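## Task

At the patch panel under the switch whose ports have red covers, shift the patch lead now in port 6 into port 7 and push it until it latches. Do not withdraw any other plug, since easing one outward may count as failure. At the end every plug must sit latched in its port with its latch lever raised, every lead must still pass through the cable manager rings it uses, and no lead may have a new sharp bend or a noticeably sharper existing one. The robot must not fall or be left leaning, or the task fails.

## Robot and tools

ROBOT. LinearBot: a base that can drive in any direction, a column about 1.7 m high, and a carriage that slides along it (lift_m). The carriage holds two identical six-joint arms, each ending in a two-finger gripper. Arm bases sit 0.57 m + lift_m above the floor; carriage parts hang about 0.15 m lower. A hand reaches 0.78 m from its shoulder but only about 0.38 m below its arm base. The hand is about 0.16 m long, 0.1 m wide (0.14 m open); fingertips taper to 0.005 m thick in the closing direction and 0.02 m across; the wrist camera sticks out 0.11 m from joint 6's axis. Parked arm: joints 1-6 = 0, 0.05, 0.05, 1.45, 0, 0 (robot then about 0.85 m wide, 0.65 m long). Cameras: carriage_camera, fixed, facing forward and tilted about 20 degrees down; left_wrist_camera and right_wrist_camera look out beyond the fingertips.

FRAMES. Base frame, in metres: origin on the floor below the base centre, x forward, y left, z up. left_hand and right_hand report the point between that hand's pads in this frame, plus quat_wxyz (rotation from base axes to hand axes; hand z runs along the fingers, hand y is the opening direction; an upright hand with joints 1, 5, 6 at 0 reads (1, 0, 0, 0)). Hand readings drift from truth, more at long reach, the real hand usually sitting lower. base_odometry is in the odometry frame (the base frame at scene start), built only from wheel turns, so slip looks like travel; heading in rad, left positive, -3.142 to 3.142. Turns and long strafes can leave a degree or two of error.

move. Arguments: base, joints, speeds, min_time_s, cameras. Without base or joints it just reports state and images. All commanded motions start at once.
- base: an object with exactly one key, a relative offset from where the base last reported itself: translate_m (m, forward +, -2 to 2), strafe_m (m, left +, -2 to 2) or rotate_rad (rad, counter-clockwise +, -6.3 to 6.3).
- joints: one flat object shared by the lift and both arms, keyed by name, every value an absolute target. lift_m 0 to 1 m. For each arm (left_ or right_ prefix): joint1_rad -2.617 to 3.054 (turn about vertical, 0 forward, + left); joint2_rad 0 to 3.141 (shoulder: 0 upper arm level backward, 1.57 vertical, 3.14 level forward); joint3_rad 0 to 3.141 (elbow: 0 folded, 3.14 straight); joint4_rad -1.57 to 1.57 (wrist pitch, + raises tips); joint5_rad -1.57 to 1.57 (wrist yaw, + swings tips to the RIGHT, opposite to joint 1); joint6_rad -2.094 to 2.094 (roll about the finger direction, + clockwise viewed from the forearm); gripper_m 0 to 0.093 m (gap between pads). Done tolerances: lift ±0.004, joint1 ±0.02, joint2 ±0.105, joint3 ±0.06, joint4 ±0.04, joint5 ±0.025, joint6 ±0.02, gripper ±0.004. Omitted joints may keep pushing toward older targets.
- speeds: caps for this call only: translate_m and strafe_m 0.02-0.5 m/s, rotate_rad 0.05-1.57 rad/s, lift_m 0.08-0.25 m/s (defaults are the maxima).
- min_time_s: 0.1-8 s, the shortest duration of each arm and gripper motion; gives straighter hand paths.
- cameras: list from carriage_camera, left_wrist_camera, right_wrist_camera, all; omitted/null/["all"] gives all, [] none. Images are 896x504.
Unknown keys make a call invalid (later calls still run); out-of-range values get it refused, and a refusal or a stop during/blocking a call cancels the rest of that reply's move, wait and finished_scene calls.

wait: seconds 0 to 10, commands nothing, returns state and images; cameras as in move. zoom_image: camera plus region [x0, y0, x1, y1] in pixels from the top-left, at most 504x504, on that camera's latest image (which must have been returned). finished_scene: scene = the current scene's number; irreversible, the goal must hold without the robot.

RESULTS. The move line reads done or the worst status. base_status/joint_status words: done (base: wheels turned the full amount, slip possible); off_target (resting off target, may still push); contact_stop and time_out (old target dropped, holds in place); not_followed (a safety check withheld the arm's targets, usually near-collision with itself or the other arm; gripper targets still apply; escape by sending one arm its current readings with joint 1 swung away, then the other); limit_stop_at_motor_heat (resend target). on_its_own lists uncommanded behaviour; 'held at' is a target, not a reading. motor_effort: percent of max, + toward higher values, peak in brackets, error up to a few points plus half the reading; a falling lift effort while lowering means a hand rests on something. Joint torques: N m per arm joint, with offsets, include arm weight; joints 1-3 wrap at ±28. Gripper on a hard part reads up to 0.005 m narrower (some up to 0.002 wider); shut on nothing 0.000-0.003. Grip force climbs sharply a few mm below first-touch width; to release, command well above the reading. MOTOR HOT appears at 75 °C; at 100 °C an OVER-TEMPERATURE FAULT drops that arm for 30-60 s. Outstretched or loaded arms heat; park them to cool. The pictures line names returned images in order; calibration differences are listed.

AVOID. No contact stop on arms: a blocked arm keeps pressing and snaps to target when freed. Drives ignore the arms and may bend them. After a base stop, back off about 0.2 m. Never back under a table edge into the column. Arms must not strike or squeeze each other (a hard press ends the scene). Tipping risk rises with a high carriage, stretched or loaded arms, pushing/pulling and sudden stops; only images reveal a lean. Do not drop parts, release moving ones, slam, or push very hard, and do not knock items out of the work area. At the panel, never ease any other plug outward, keep leads in their rings and avoid sharp bends.

Each tool is called after "Emit:" as a command line: name --argument value for each argument, lists and objects as JSON in quotes; but a table of rows of numbers goes row by row, as --pt "numbers of a row", without its own name.

## Session

Emit:
move

Scene clock: 0.00 s.
Joint torques (N m): no reading
base_odometry: x=+0.000 y=+0.000 heading=+0.000
base_status: not commanded
joint_positions: lift_m=+0.300 left_joint1_rad=-0.001 left_joint2_rad=+0.047 left_joint3_rad=+0.059 left_joint4_rad=+1.408 left_joint5_rad=-0.032 left_joint6_rad=+0.011 left_gripper_m=+0.09396 right_joint1_rad=-0.019 right_joint2_rad=+0.040 right_joint3_rad=+0.042 right_joint4_rad=+1.473 right_joint5_rad=-0.011 right_joint6_rad=+0.034 right_gripper_m=+0.09396
joint_status: not commanded
motor_effort: lift_m=+41 drive_wheels=+3
left_hand: x=+0.2666 y=+0.3201 z=+1.3269 quat_wxyz=(+0.997, -0.016, +0.076, +0.006) (m; base frame)
right_hand: x=+0.2540 y=-0.3131 z=+1.3244 quat_wxyz=(+0.999, -0.004, +0.048, +0.008) (m; base frame)
pictures: carriage_camera, left_wrist_camera, right_wrist_camera
camera_calibration:
left_wrist_camera: T_world_to_cam=[[0.0244592, -0.999183, -0.0321593, 0.356096], [0.707493, 0.0400286, -0.705585, 0.739793], [0.706297, -0.00549443, 0.707895, -1.0036], [0, 0, 0, 1]] pos_world=[0.17673, 0.320678, 1.24388]
right_wrist_camera: T_world_to_cam=[[0.0139422, -0.999841, -0.0111106, -0.305032], [0.773179, 0.0178261, -0.633937, 0.657814], [0.634034, 0.000247983, 0.773305, -1.05876], [0, 0, 0, 1]] pos_world=[0.166935, -0.316448, 1.23237]

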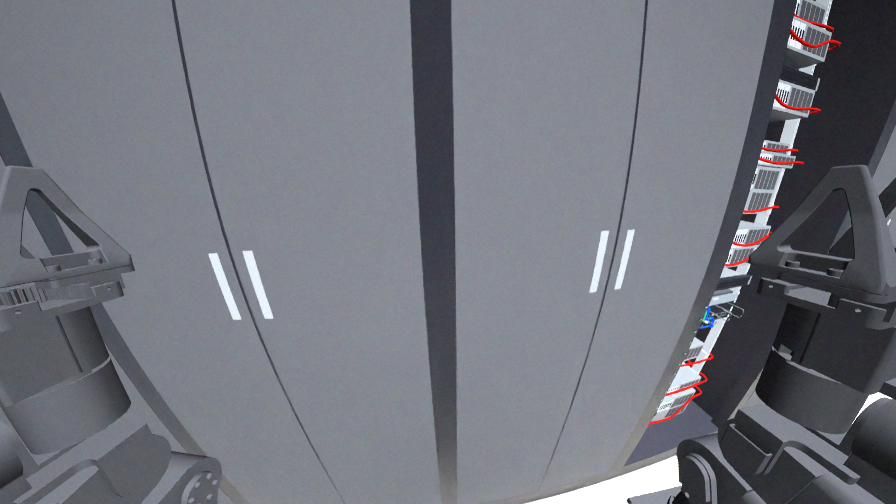

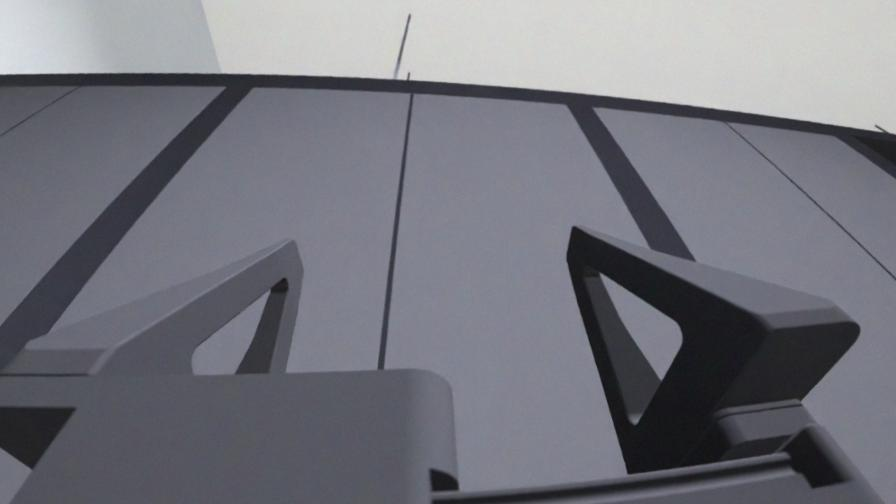

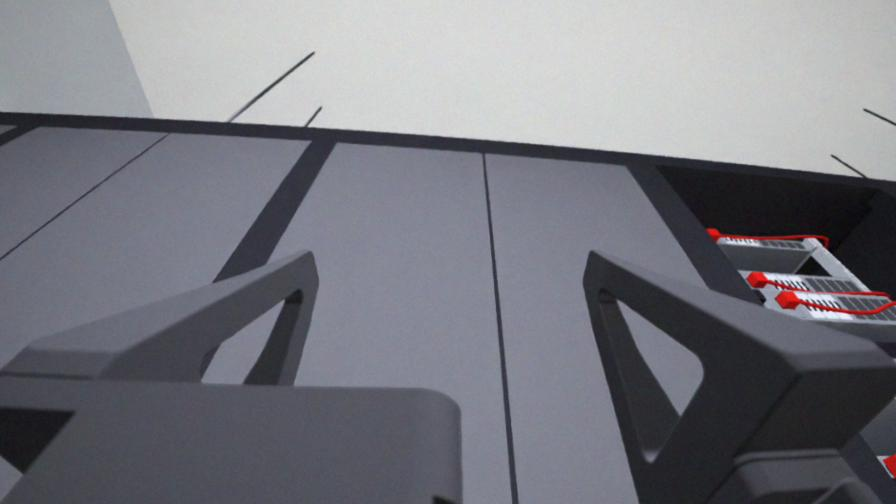

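Emit:
move --base '{"strafe_m": -1.0}' --joints '{"lift_m": 0.1}' --cameras '["carriage_camera"]'

Emit:
zoom_image --camera "carriage_camera" --region '[330, 100, 630, 400]'

Scene clock: 60.10 s.
Joint torques (N m): left_arm=[-0.1 3.73 5.96 -0.04 0 -0.15] | right_arm=[-0.14 2.91 5.41 -0.18 0.01 -0.09]
move: done
base_odometry: x=+0.001 y=-1.000 heading=+0.000
base_status: done
joint_positions: lift_m=+0.100 left_joint1_rad=-0.001 left_joint2_rad=+0.047 left_joint3_rad=+0.059 left_joint4_rad=+1.408 left_joint5_rad=-0.032 left_joint6_rad=+0.011 left_gripper_m=+0.09396 right_joint1_rad=-0.019 right_joint2_rad=+0.040 right_joint3_rad=+0.042 right_joint4_rad=+1.474 right_joint5_rad=-0.011 right_joint6_rad=+0.034 right_gripper_m=+0.09396
joint_status: all done
motor_effort: lift_m=+36(38) drive_wheels=-2(14)
left_hand: x=+0.2665 y=+0.3201 z=+1.1274 quat_wxyz=(+0.997, -0.016, +0.075, +0.006)
right_hand: x=+0.2537 y=-0.3131 z=+1.1248 quat_wxyz=(+0.999, -0.004, +0.048, +0.008)
carriage_camera: T_world_to_cam=[[-0.031539, -0.999314, -0.0194245, 0.024293], [-0.335851, 0.0288998, -0.941472, 1.10248], [0.941387, -0.0231694, -0.336532, 0.229388], [0, 0, 0, 1]] pos_world=[0.155091, -0.00227023, 1.11562]

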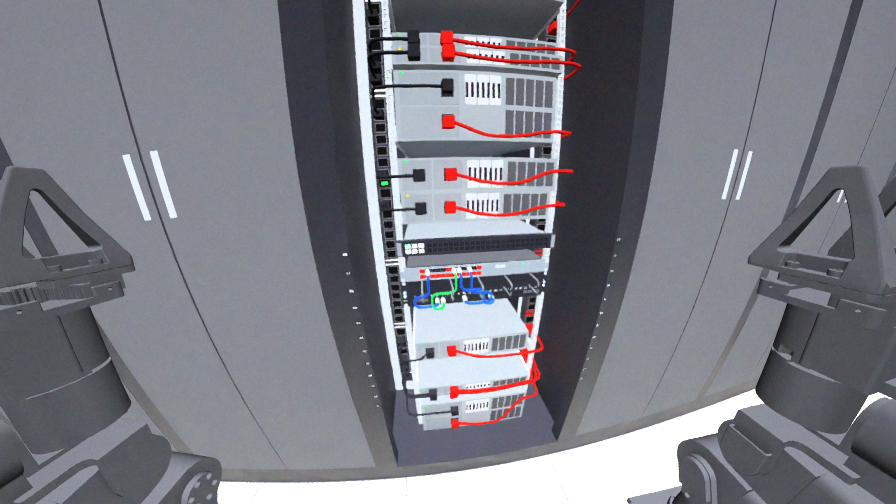

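Scaled by 1.680 (camera's finer frame: 1280x720).

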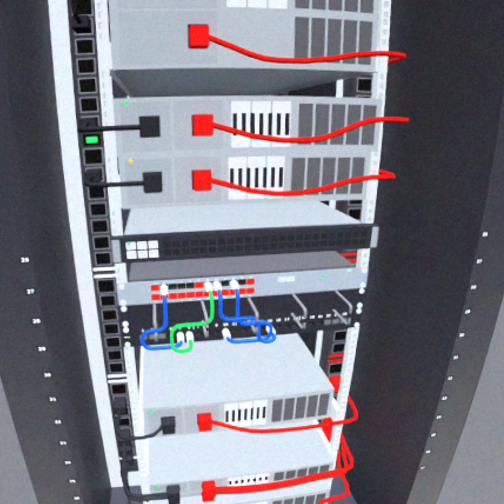

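Emit:
zoom_image --camera "carriage_camera" --region '[390, 245, 560, 320]'

Scaled by 2.965 (camera's finer frame: 1280x720).

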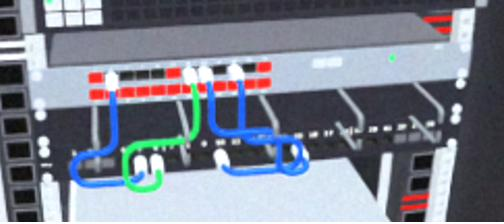

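Emit:
move --base '{"strafe_m": -0.315}' --joints '{"lift_m": 0.03, "left_gripper_m": 0.018}' --cameras '["carriage_camera"]'

Emit:
zoom_image --camera "carriage_camera" --region '[270, 170, 450, 290]'

Scene clock: 95.13 s.
Joint torques (N m): left_arm=[-0.03 3.73 6 -0.03 0 -0.16] | right_arm=[-0.13 2.81 5.31 -0.18 -0.04 -0.15]
move: done
base_odometry: x=+0.001 y=-1.315 heading=+0.001
base_status: done
joint_positions: lift_m=+0.030 left_joint1_rad=-0.001 left_joint2_rad=+0.047 left_joint3_rad=+0.059 left_joint4_rad=+1.408 left_joint5_rad=-0.032 left_joint6_rad=+0.011 left_gripper_m=+0.01815 right_joint1_rad=-0.019 right_joint2_rad=+0.040 right_joint3_rad=+0.042 right_joint4_rad=+1.474 right_joint5_rad=-0.011 right_joint6_rad=+0.034 right_gripper_m=+0.09396
joint_status: all done
motor_effort: lift_m=+37(37) drive_wheels=-2(11)
left_hand: x=+0.2666 y=+0.3201 z=+1.0573 quat_wxyz=(+0.997, -0.016, +0.076, +0.007)
right_hand: x=+0.2537 y=-0.3131 z=+1.0547 quat_wxyz=(+0.999, -0.004, +0.048, +0.008)
carriage_camera: T_world_to_cam=[[-0.031539, -0.999314, -0.0194245, 0.0229314], [-0.335851, 0.0288998, -0.941472, 1.03648], [0.941387, -0.0231694, -0.336532, 0.205797], [0, 0, 0, 1]] pos_world=[0.155091, -0.00227023, 1.04552]

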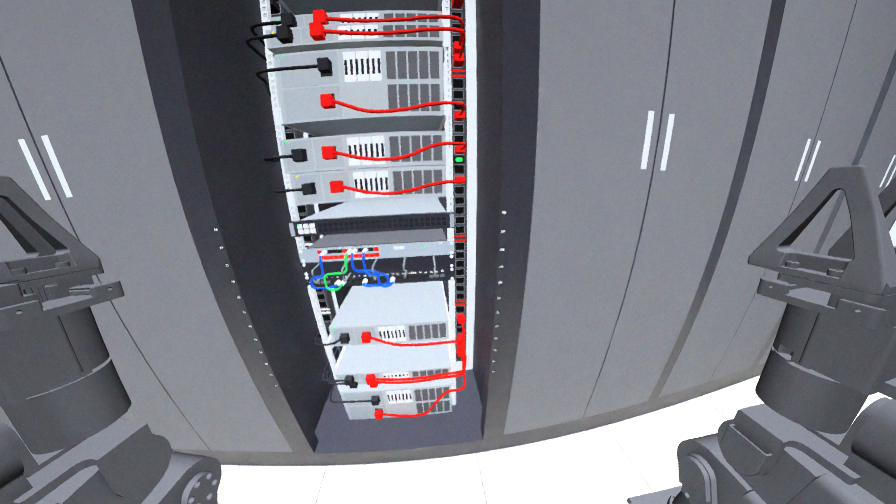

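Scaled by 2.800 (camera's finer frame: 1280x720).

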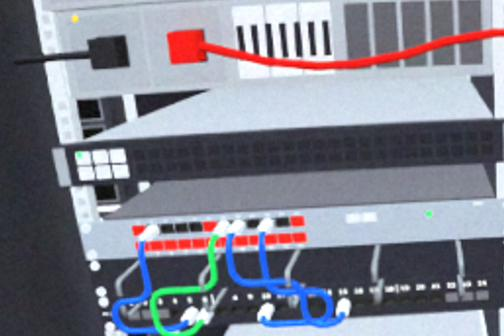

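Emit:
move --joints '{"left_joint1_rad": 0, "left_joint2_rad": 1.068, "left_joint3_rad": 0.1, "left_joint4_rad": 0.98, "left_joint5_rad": 0, "left_joint6_rad": 0}' --min_time_s 3 --cameras '["left_wrist_camera"]'

Emit:
zoom_image --camera "left_wrist_camera" --region '[300, 0, 700, 300]'

Scene clock: 102.90 s.
Joint torques (N m): left_arm=[0.12 -0.49 8.85 1.97 0.11 -0.27] | right_arm=[-0.32 3.03 5.45 -0.15 0.04 -0.13]
move: done
base_odometry: x=+0.001 y=-1.315 heading=+0.001
base_status: not commanded
joint_positions: lift_m=+0.030 left_joint1_rad=-0.001 left_joint2_rad=+1.062 left_joint3_rad=+0.071 left_joint4_rad=+0.984 left_joint5_rad=-0.010 left_joint6_rad=+0.011 left_gripper_m=+0.01815 right_joint1_rad=-0.019 right_joint2_rad=+0.040 right_joint3_rad=+0.042 right_joint4_rad=+1.474 right_joint5_rad=-0.011 right_joint6_rad=+0.034 right_gripper_m=+0.09396
joint_status: all done
motor_effort: lift_m=+37(37) drive_wheels=-1(3)
left_hand: x=+0.5507 y=+0.3161 z=+0.7957 quat_wxyz=(+0.705, +0.000, +0.710, +0.007)
right_hand: x=+0.2537 y=-0.3131 z=+1.0547 quat_wxyz=(+0.999, -0.004, +0.048, +0.008)
left_wrist_camera: T_world_to_cam=[[-0.0508813, -0.998275, -0.0292964, 0.367043], [-0.595682, 0.0538805, -0.801411, 0.953715], [0.801607, -0.0233255, -0.597396, 0.16361], [0, 0, 0, 1]] pos_world=[0.455636, 0.31884, 0.872811]

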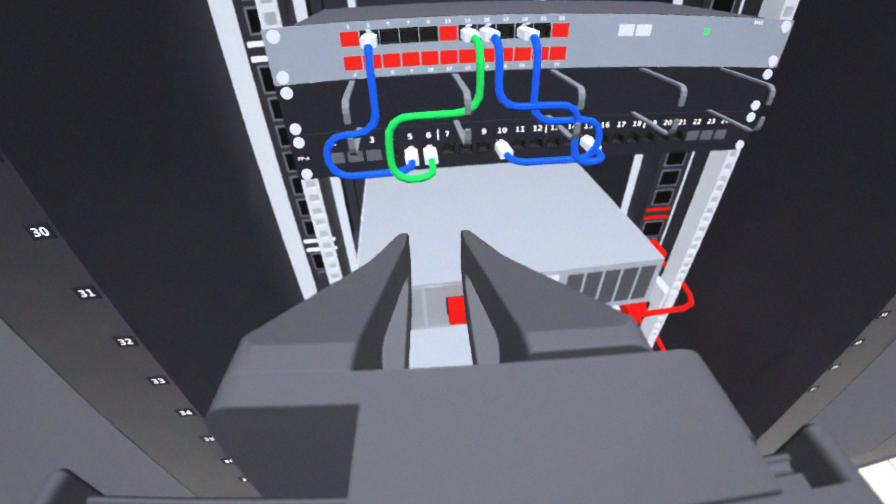

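Scaled by 1.260 (camera's finer frame: 1280x720).

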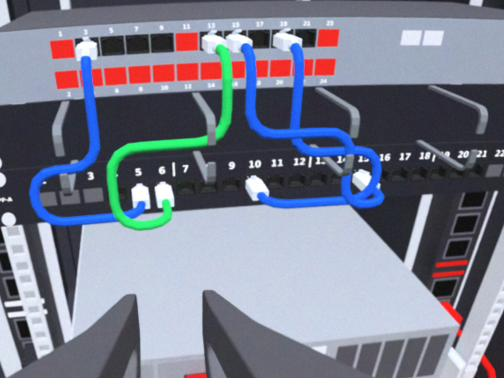

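Emit:
zoom_image --camera "left_wrist_camera" --region '[320, 60, 500, 190]'

Scaled by 2.800 (camera's finer frame: 1280x720).

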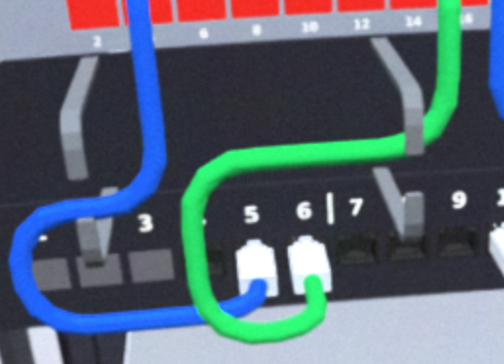

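Emit:
zoom_image --camera "left_wrist_camera" --region '[390, 90, 510, 190]'

Emit:
zoom_image --camera "left_wrist_camera" --region '[560, 60, 760, 160]'

Scaled by 4.200 (camera's finer frame: 1280x720).

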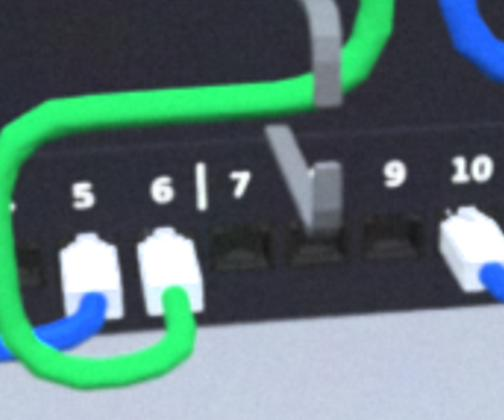

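Scaled by 2.520 (camera's finer frame: 1280x720).

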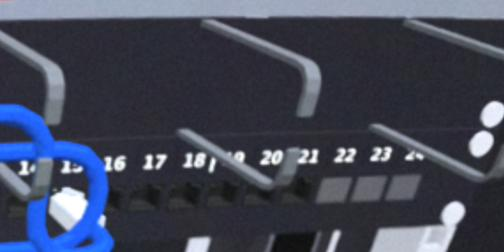

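Emit:
move --cameras '["carriage_camera", "left_wrist_camera"]'

Emit:
zoom_image --camera "carriage_camera" --region '[290, 200, 470, 300]'

Emit:
zoom_image --camera "left_wrist_camera" --region '[250, 0, 450, 200]'

Scene clock: 370.83 s.
Joint torques (N m): left_arm=[0.09 -0.47 8.79 1.98 0.09 -0.27] | right_arm=[-0.05 2.91 5.39 -0.2 0.06 -0.13]
base_odometry: x=+0.001 y=-1.315 heading=+0.001
base_status: not commanded
joint_positions: lift_m=+0.030 left_joint1_rad=-0.001 left_joint2_rad=+1.062 left_joint3_rad=+0.071 left_joint4_rad=+0.983 left_joint5_rad=-0.009 left_joint6_rad=+0.011 left_gripper_m=+0.01815 right_joint1_rad=-0.019 right_joint2_rad=+0.040 right_joint3_rad=+0.042 right_joint4_rad=+1.474 right_joint5_rad=-0.011 right_joint6_rad=+0.034 right_gripper_m=+0.09396
joint_status: all done
motor_effort: lift_m=+37(37) drive_wheels=-2(3)
left_hand: x=+0.5508 y=+0.3160 z=+0.7958 quat_wxyz=(+0.704, +0.001, +0.710, +0.007) (m; base frame)
right_hand: x=+0.2537 y=-0.3131 z=+1.0547 quat_wxyz=(+0.999, -0.004, +0.048, +0.008) (m; base frame)
pictures: carriage_camera, left_wrist_camera
camera_calibration:
carriage_camera: T_world_to_cam=[[-0.031539, -0.999314, -0.0194245, 0.0229314], [-0.335851, 0.0288998, -0.941472, 1.03648], [0.941387, -0.0231694, -0.336532, 0.205797], [0, 0, 0, 1]] pos_world=[0.155091, -0.00227023, 1.04552]
left_wrist_camera: T_world_to_cam=[[-0.0516702, -0.998234, -0.02932, 0.367414], [-0.59592, 0.0543785, -0.801201, 0.953543], [0.80138, -0.0239259, -0.597677, 0.164067], [0, 0, 0, 1]] pos_world=[0.455739, 0.318838, 0.872811]

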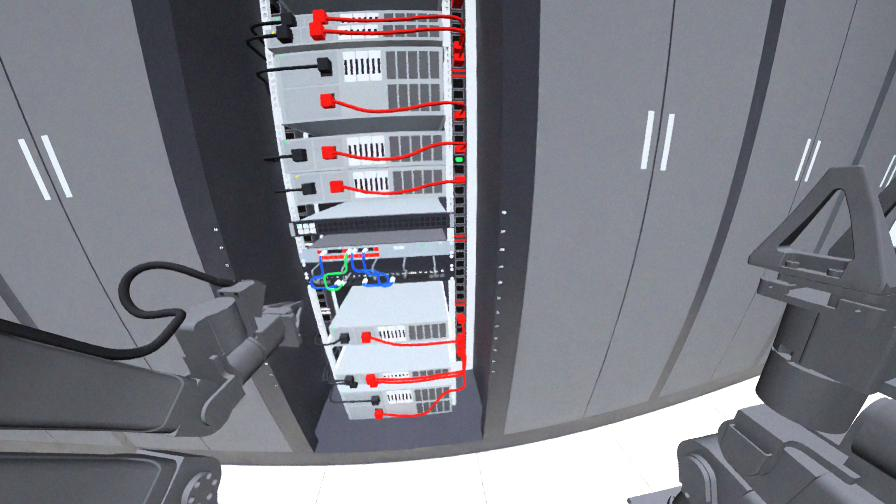

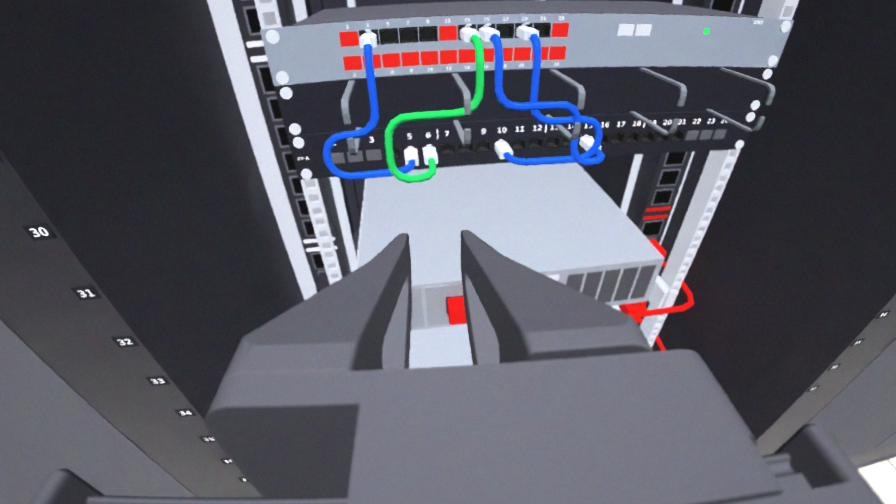

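Scaled by 2.800 (camera's finer frame: 1280x720).

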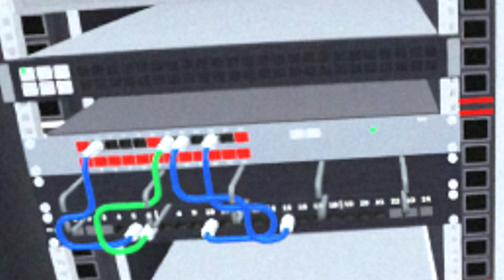

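Scaled by 2.520 (camera's finer frame: 1280x720).

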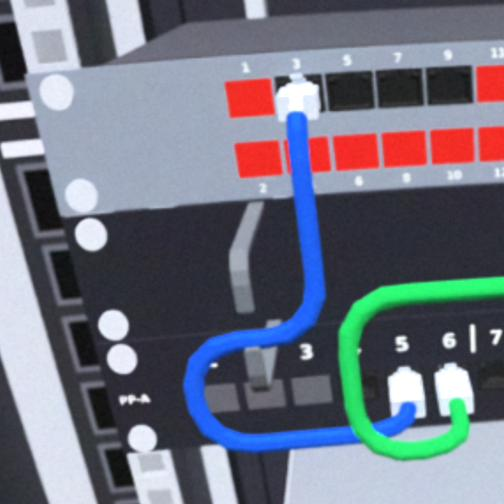

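Emit:
zoom_image --camera "carriage_camera" --region '[0, 110, 120, 230]'

Emit:
zoom_image --camera "carriage_camera" --region '[600, 80, 720, 200]'

Emit:
zoom_image --camera "carriage_camera" --region '[776, 100, 896, 220]'

Scaled by 4.200 (camera's finer frame: 1280x720).

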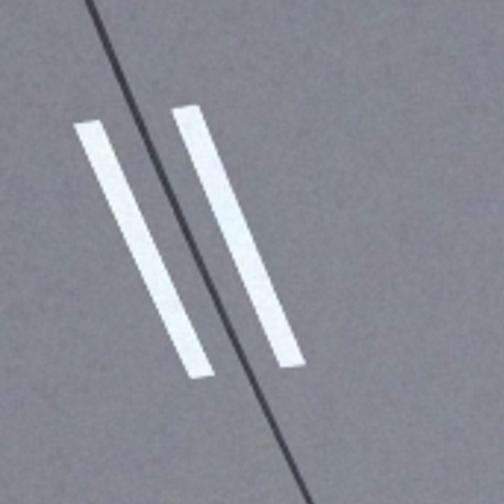

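Scaled by 4.200 (camera's finer frame: 1280x720).

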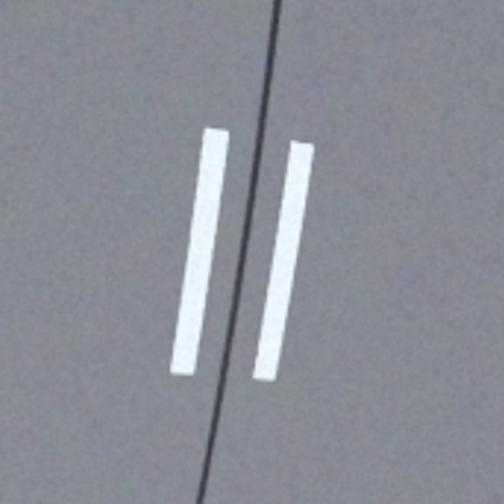

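Scaled by 4.200 (camera's finer frame: 1280x720).

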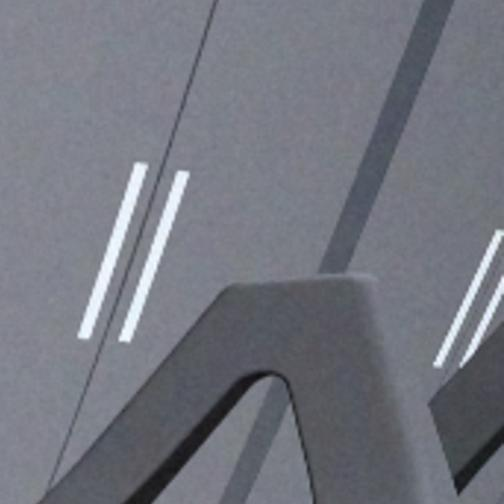

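Emit:
move --base '{"rotate_rad": 0.072}' --speeds '{"rotate_rad": 0.2}' --cameras '["carriage_camera", "left_wrist_camera"]'

Emit:
zoom_image --camera "left_wrist_camera" --region '[400, 80, 560, 180]'

Emit:
zoom_image --camera "left_wrist_camera" --region '[560, 60, 720, 160]'

Emit:
zoom_image --camera "carriage_camera" --region '[600, 60, 720, 180]'

Emit:
zoom_image --camera "carriage_camera" --region '[776, 80, 896, 200]'

Emit:
zoom_image --camera "carriage_camera" --region '[20, 90, 140, 210]'

Scene clock: 506.83 s.
Joint torques (N m): left_arm=[0.08 -0.61 8.75 2.02 0.08 -0.26] | right_arm=[-0.12 3.03 5.37 -0.18 0 -0.12]
move: done
base_odometry: x=+0.001 y=-1.315 heading=+0.072
base_status: done
joint_positions: lift_m=+0.030 left_joint1_rad=-0.001 left_joint2_rad=+1.063 left_joint3_rad=+0.072 left_joint4_rad=+0.979 left_joint5_rad=-0.007 left_joint6_rad=+0.011 left_gripper_m=+0.01815 right_joint1_rad=-0.019 right_joint2_rad=+0.040 right_joint3_rad=+0.042 right_joint4_rad=+1.474 right_joint5_rad=-0.011 right_joint6_rad=+0.034 right_gripper_m=+0.09396
joint_status: not commanded
motor_effort: lift_m=+37(37) drive_wheels=-4(10)
left_hand: x=+0.5510 y=+0.3156 z=+0.7946 quat_wxyz=(+0.703, +0.001, +0.711, +0.006)
right_hand: x=+0.2537 y=-0.3131 z=+1.0547 quat_wxyz=(+0.999, -0.004, +0.048, +0.008)
carriage_camera: T_world_to_cam=[[-0.031539, -0.999314, -0.0194245, 0.0229314], [-0.335851, 0.0288998, -0.941472, 1.03648], [0.941387, -0.0231694, -0.336532, 0.205797], [0, 0, 0, 1]] pos_world=[0.155091, -0.00227023, 1.04552]
left_wrist_camera: T_world_to_cam=[[-0.0536626, -0.998136, -0.02906, 0.367868], [-0.599446, 0.0554754, -0.79849, 0.952186], [0.798614, -0.0254291, -0.601306, 0.168136], [0, 0, 0, 1]] pos_world=[0.456249, 0.318635, 0.872103]

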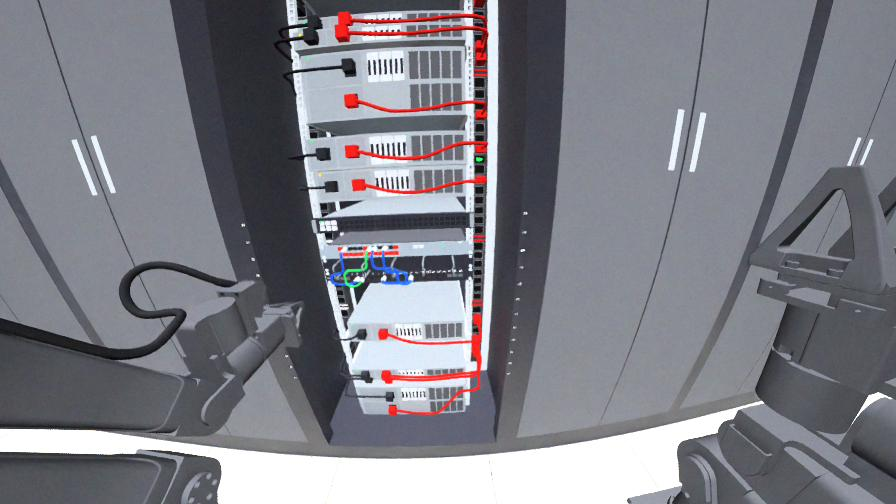

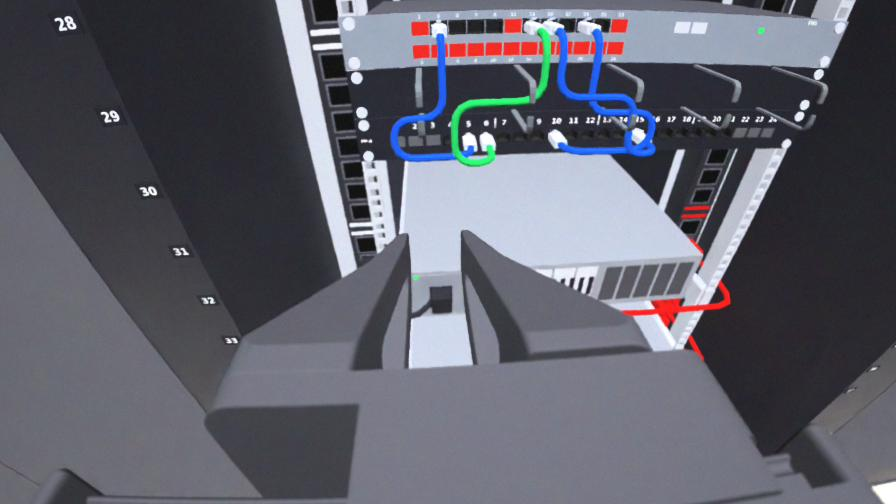

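Scaled by 3.150 (camera's finer frame: 1280x720).

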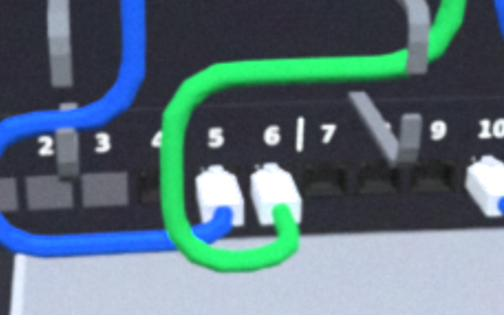

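Scaled by 3.150 (camera's finer frame: 1280x720).

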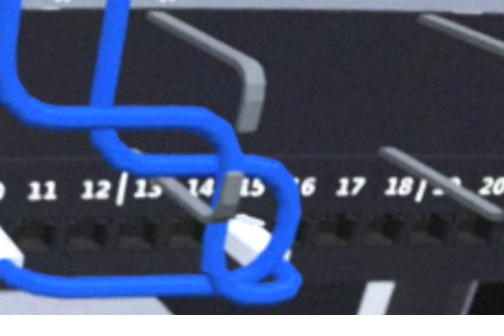

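Scaled by 4.200 (camera's finer frame: 1280x720).

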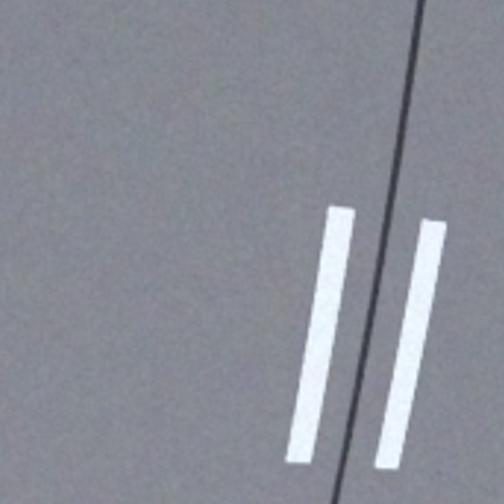

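Scaled by 4.200 (camera's finer frame: 1280x720).

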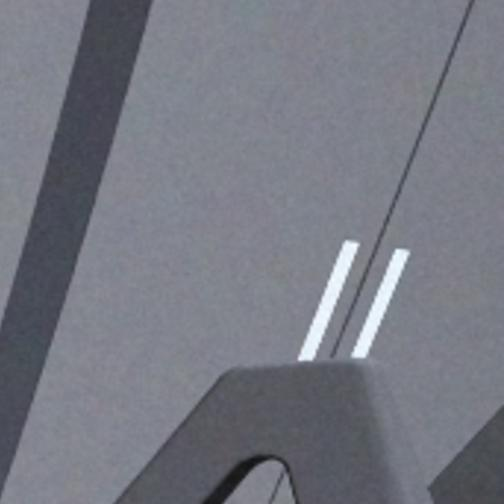

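Scaled by 4.200 (camera's finer frame: 1280x720).

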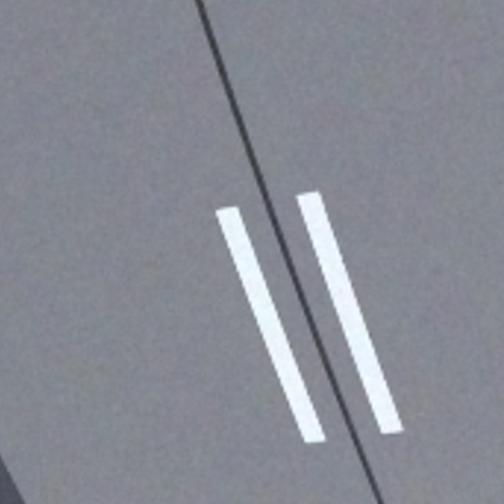

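Emit:
move --base '{"translate_m": -0.07}' --speeds '{"translate_m": 0.15}' --joints '{"left_joint1_rad": 0, "left_joint2_rad": 2.35, "left_joint3_rad": 0.98, "left_joint4_rad": 1.495, "left_joint5_rad": 0.33, "left_joint6_rad": 1.57, "left_gripper_m": 0.018}' --min_time_s 4 --cameras '["left_wrist_camera", "carriage_camera"]'

Emit:
zoom_image --camera "left_wrist_camera" --region '[300, 100, 600, 400]'

Scene clock: 631.00 s.
Joint torques (N m): left_arm=[0.09 -7.34 6.46 2.07 0.08 -0.09] | right_arm=[-0.25 2.85 5.37 -0.16 -0.02 -0.11]
move: done
base_odometry: x=-0.068 y=-1.321 heading=+0.071
base_status: done
joint_positions: lift_m=+0.030 left_joint1_rad=-0.001 left_joint2_rad=+2.337 left_joint3_rad=+0.958 left_joint4_rad=+1.477 left_joint5_rad=+0.319 left_joint6_rad=+1.556 left_gripper_m=+0.01815 right_joint1_rad=-0.019 right_joint2_rad=+0.040 right_joint3_rad=+0.042 right_joint4_rad=+1.473 right_joint5_rad=-0.011 right_joint6_rad=+0.034 right_gripper_m=+0.09396
joint_status: all done
motor_effort: lift_m=+37(37) drive_wheels=-2(12)
left_hand: x=+0.7737 y=+0.2602 z=+0.7235 quat_wxyz=(+0.596, +0.549, +0.389, +0.437)
right_hand: x=+0.2539 y=-0.3131 z=+1.0547 quat_wxyz=(+0.999, -0.004, +0.048, +0.008)
pictures: carriage_camera, left_wrist_camera
carriage_camera: T_world_to_cam=[[-0.031539, -0.999314, -0.0194245, 0.0229314], [-0.335851, 0.0288998, -0.941472, 1.03648], [0.941387, -0.0231694, -0.336532, 0.205797], [0, 0, 0, 1]] pos_world=[0.155091, -0.00227023, 1.04552]
left_wrist_camera: T_world_to_cam=[[0.0425801, 0.0232873, -0.998822, 0.683783], [-0.307968, 0.951354, 0.00905183, -0.0108668], [0.950444, 0.307219, 0.0476805, -0.727579], [0, 0, 0, 1]] pos_world=[0.65906, 0.217941, 0.717767]

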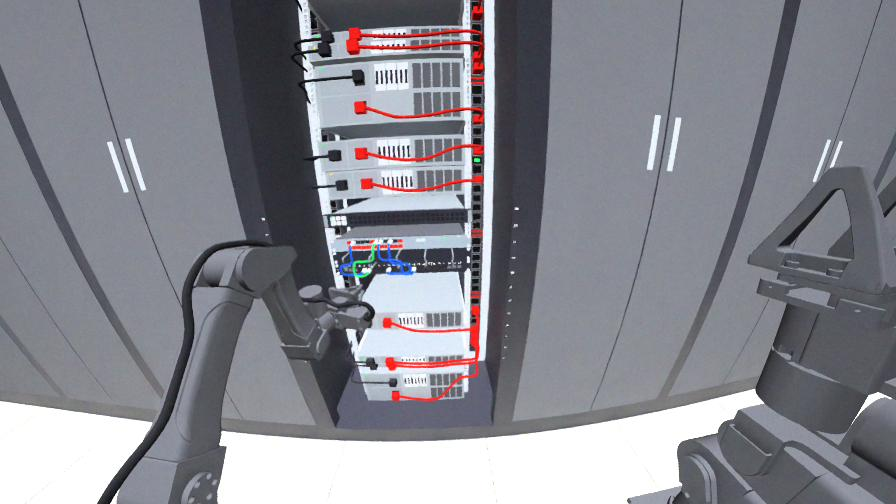

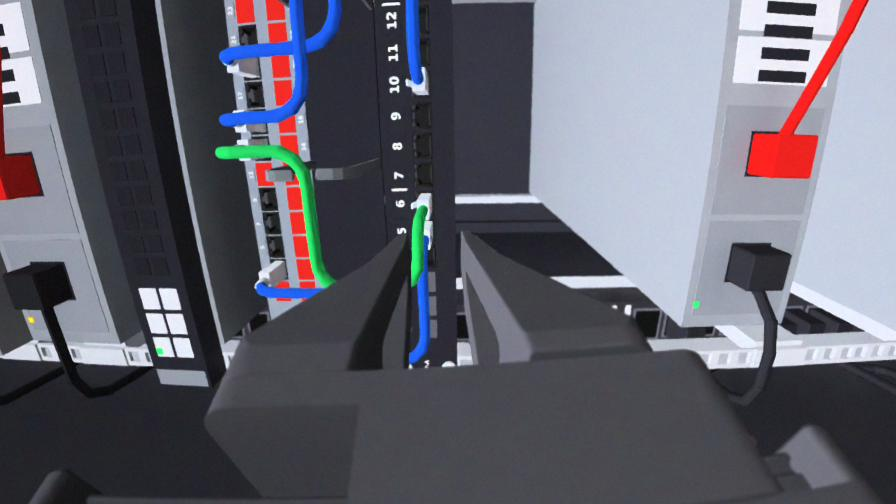

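Scaled by 1.680 (camera's finer frame: 1280x720).

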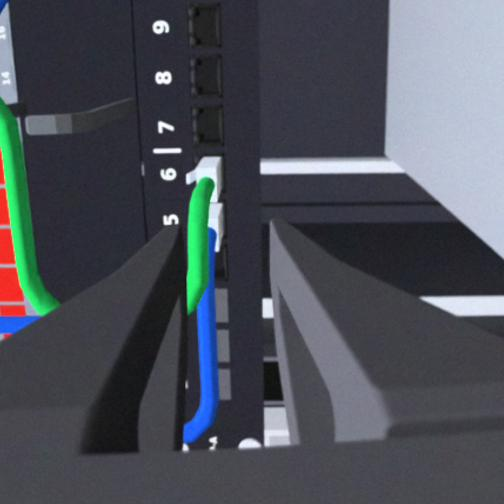

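Emit:
zoom_image --camera "left_wrist_camera" --region '[350, 0, 490, 140]'

Emit:
zoom_image --camera "left_wrist_camera" --region '[350, 120, 490, 260]'

Scaled by 3.600 (camera's finer frame: 1280x720).

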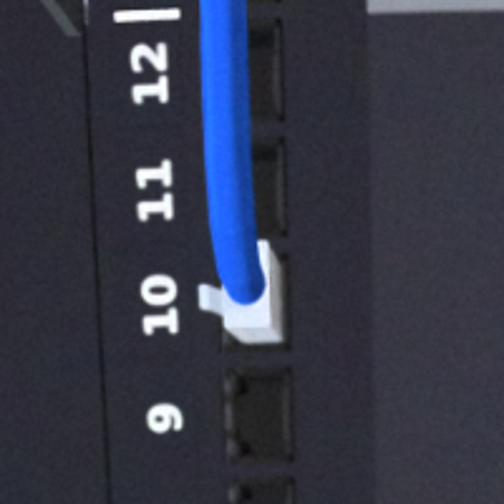

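Scaled by 3.600 (camera's finer frame: 1280x720).

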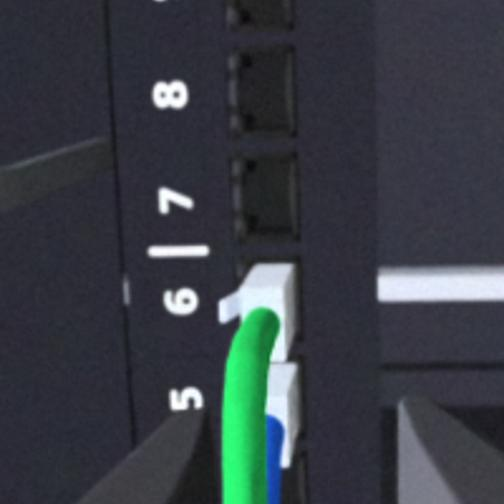

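Emit:
move --base '{"strafe_m": -0.0025}' --joints '{"lift_m": 0.047, "left_gripper_m": 0.017}' --speeds '{"strafe_m": 0.03}' --cameras '[]'

Emit:
move --base '{"translate_m": 0.05}' --speeds '{"translate_m": 0.08}' --cameras '["left_wrist_camera"]'

Emit:
zoom_image --camera "left_wrist_camera" --region '[350, 120, 490, 260]'

Scene clock: 723.03 s.
Joint torques (N m): left_arm=[0.16 -8.18 5.87 1.98 0.04 -0.11] | right_arm=[-0.16 2.95 5.31 -0.13 0.07 -0.13]
move: done
base_odometry: x=-0.068 y=-1.323 heading=+0.072
base_status: done
joint_positions: lift_m=+0.047 left_joint1_rad=-0.001 left_joint2_rad=+2.347 left_joint3_rad=+0.964 left_joint4_rad=+1.488 left_joint5_rad=+0.323 left_joint6_rad=+1.558 left_gripper_m=+0.01715 right_joint1_rad=-0.019 right_joint2_rad=+0.040 right_joint3_rad=+0.042 right_joint4_rad=+1.473 right_joint5_rad=-0.011 right_joint6_rad=+0.034 right_gripper_m=+0.09396
joint_status: all done
motor_effort: lift_m=+42(53) drive_wheels=+5(7)
left_hand: x=+0.7744 y=+0.2593 z=+0.7395 quat_wxyz=(+0.598, +0.549, +0.386, +0.439)
right_hand: x=+0.2538 y=-0.3131 z=+1.0713 quat_wxyz=(+0.999, -0.004, +0.048, +0.008)

Scene clock: 724.30 s.
Joint torques (N m): left_arm=[0.2 -8.12 5.89 1.97 0.04 -0.11] | right_arm=[-0.09 2.93 5.26 -0.14 0 -0.1]
move: done
base_odometry: x=-0.019 y=-1.319 heading=+0.071
base_status: done
joint_positions: lift_m=+0.047 left_joint1_rad=-0.001 left_joint2_rad=+2.347 left_joint3_rad=+0.964 left_joint4_rad=+1.488 left_joint5_rad=+0.323 left_joint6_rad=+1.558 left_gripper_m=+0.01715 right_joint1_rad=-0.019 right_joint2_rad=+0.040 right_joint3_rad=+0.042 right_joint4_rad=+1.473 right_joint5_rad=-0.011 right_joint6_rad=+0.034 right_gripper_m=+0.09396
joint_status: not commanded
motor_effort: lift_m=+42(42) drive_wheels=+7(8)
left_hand: x=+0.7743 y=+0.2593 z=+0.7395 quat_wxyz=(+0.598, +0.549, +0.385, +0.439)
right_hand: x=+0.2538 y=-0.3131 z=+1.0714 quat_wxyz=(+0.999, -0.004, +0.048, +0.008)
left_wrist_camera: T_world_to_cam=[[0.0504096, 0.0248684, -0.998419, 0.692963], [-0.304227, 0.952563, 0.00836596, -0.0126004], [0.951265, 0.303324, 0.0555839, -0.734063], [0, 0, 0, 1]] pos_world=[0.659523, 0.217429, 0.732775]

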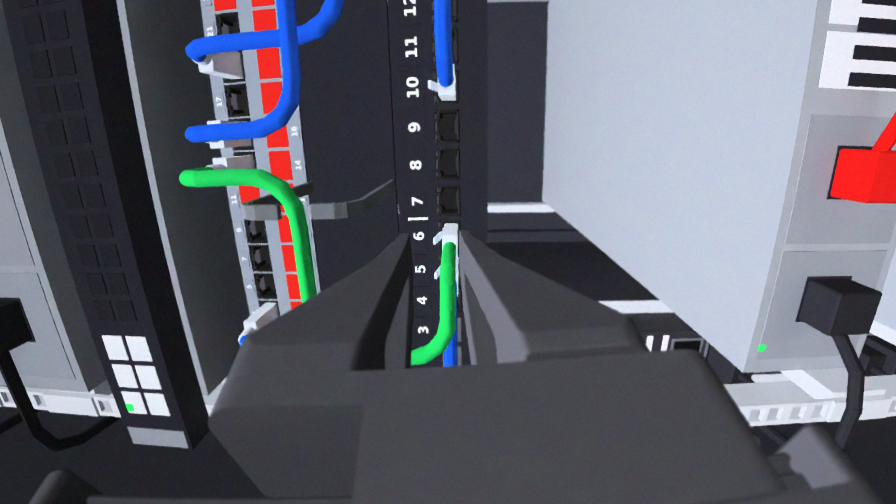

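Scaled by 3.600 (camera's finer frame: 1280x720).

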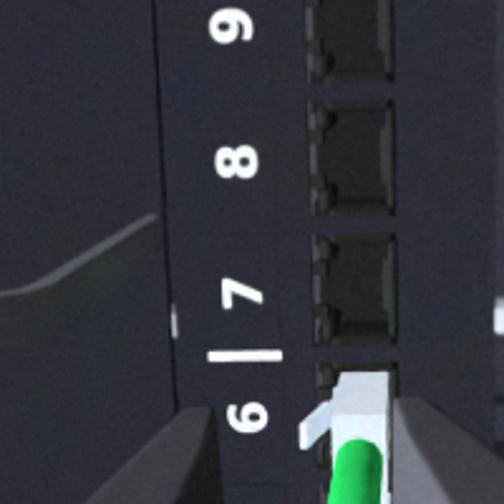

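Emit:
move --base '{"translate_m": 0.02}' --speeds '{"translate_m": 0.05}' --cameras '["left_wrist_camera"]'

Emit:
zoom_image --camera "left_wrist_camera" --region '[370, 140, 510, 280]'

Scene clock: 784.83 s.
Joint torques (N m): left_arm=[0.14 -8.25 5.89 1.98 0.03 -0.11] | right_arm=[-0.2 3.02 5.46 -0.21 -0.01 -0.13]
move: done
base_odometry: x=+0.001 y=-1.318 heading=+0.071
base_status: done
joint_positions: lift_m=+0.047 left_joint1_rad=-0.001 left_joint2_rad=+2.347 left_joint3_rad=+0.964 left_joint4_rad=+1.487 left_joint5_rad=+0.323 left_joint6_rad=+1.558 left_gripper_m=+0.01715 right_joint1_rad=-0.019 right_joint2_rad=+0.040 right_joint3_rad=+0.042 right_joint4_rad=+1.473 right_joint5_rad=-0.011 right_joint6_rad=+0.034 right_gripper_m=+0.09396
joint_status: not commanded
motor_effort: lift_m=+42(42) drive_wheels=+12(13)
left_hand: x=+0.7743 y=+0.2592 z=+0.7393 quat_wxyz=(+0.598, +0.549, +0.386, +0.438)
right_hand: x=+0.2538 y=-0.3131 z=+1.0713 quat_wxyz=(+0.999, -0.004, +0.048, +0.008)
left_wrist_camera: T_world_to_cam=[[0.0496602, 0.0249185, -0.998455, 0.693372], [-0.303815, 0.952692, 0.00866551, -0.0131169], [0.951436, 0.302915, 0.0548815, -0.733569], [0, 0, 0, 1]] pos_world=[0.659526, 0.217428, 0.732674]

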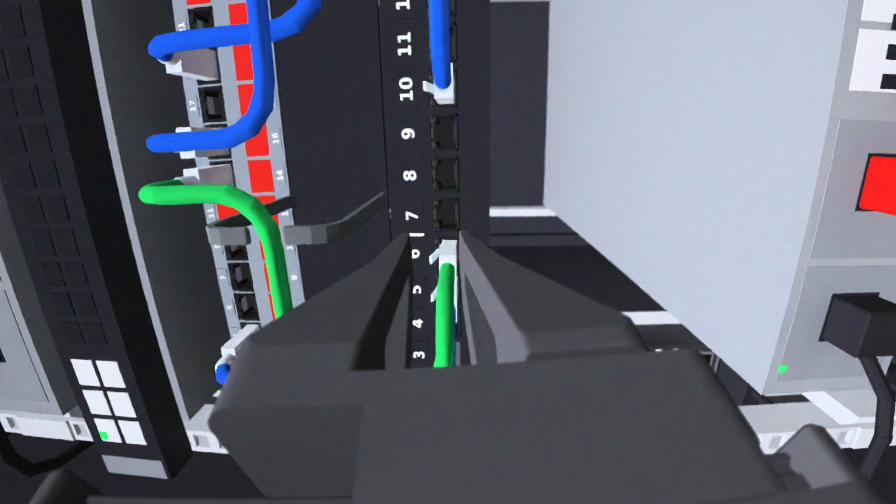

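Scaled by 3.600 (camera's finer frame: 1280x720).

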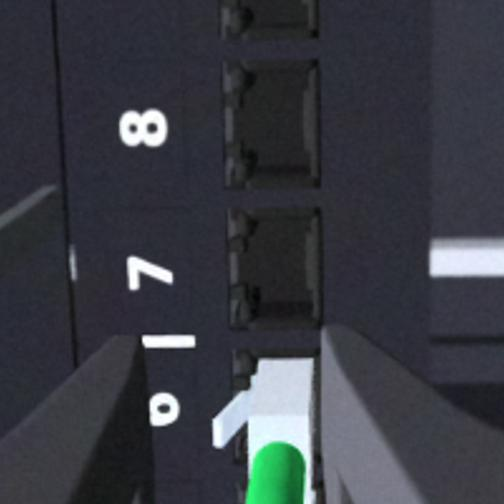

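Emit:
move --base '{"strafe_m": 0.008}' --joints '{"lift_m": 0.0447}' --speeds '{"strafe_m": 0.03}' --cameras '["left_wrist_camera"]'

Emit:
zoom_image --camera "left_wrist_camera" --region '[370, 140, 510, 280]'

Scene clock: 934.67 s.
Joint torques (N m): left_arm=[0.17 -8.2 5.82 1.98 0.03 -0.12] | right_arm=[-0.2 2.84 5.11 -0.15 0.02 -0.13]
move: done
base_odometry: x=+0.000 y=-1.310 heading=+0.070
base_status: done
joint_positions: lift_m=+0.045 left_joint1_rad=-0.001 left_joint2_rad=+2.347 left_joint3_rad=+0.965 left_joint4_rad=+1.487 left_joint5_rad=+0.324 left_joint6_rad=+1.558 left_gripper_m=+0.01715 right_joint1_rad=-0.019 right_joint2_rad=+0.040 right_joint3_rad=+0.042 right_joint4_rad=+1.473 right_joint5_rad=-0.011 right_joint6_rad=+0.034 right_gripper_m=+0.09396
joint_status: all done
motor_effort: lift_m=+35(36) drive_wheels=+12(14)
left_hand: x=+0.7745 y=+0.2593 z=+0.7377 quat_wxyz=(+0.598, +0.549, +0.385, +0.438)
right_hand: x=+0.2538 y=-0.3131 z=+1.0697 quat_wxyz=(+0.999, -0.004, +0.048, +0.008)
left_wrist_camera: T_world_to_cam=[[0.0501764, 0.0252754, -0.99842, 0.691324], [-0.303529, 0.952781, 0.00886598, -0.0135217], [0.9515, 0.302604, 0.0554789, -0.734015], [0, 0, 0, 1]] pos_world=[0.659623, 0.217526, 0.731074]

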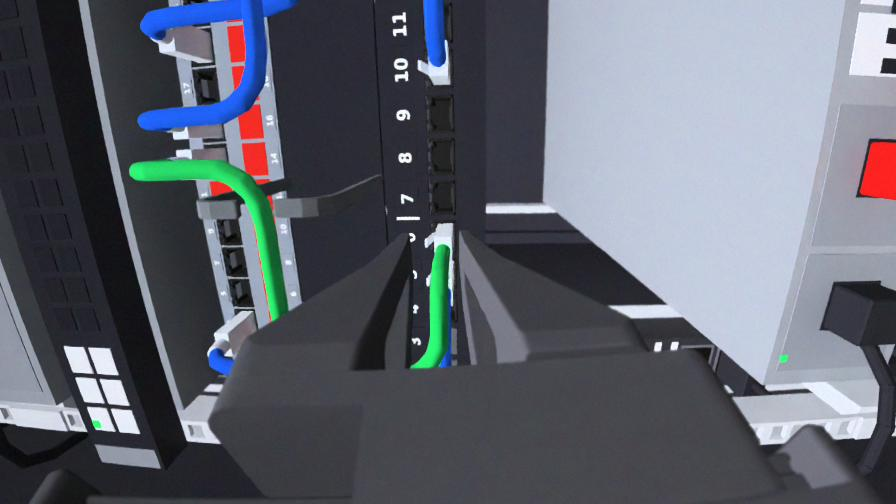

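Scaled by 3.600 (camera's finer frame: 1280x720).

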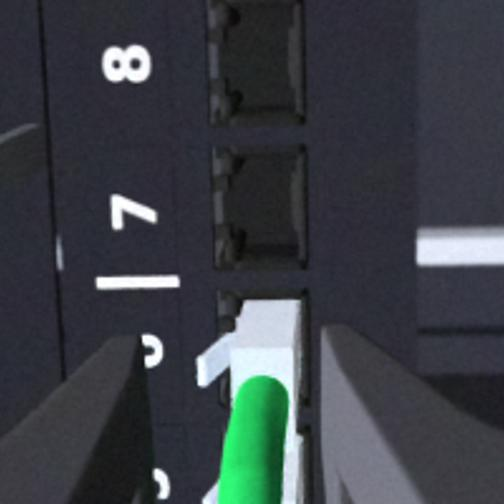

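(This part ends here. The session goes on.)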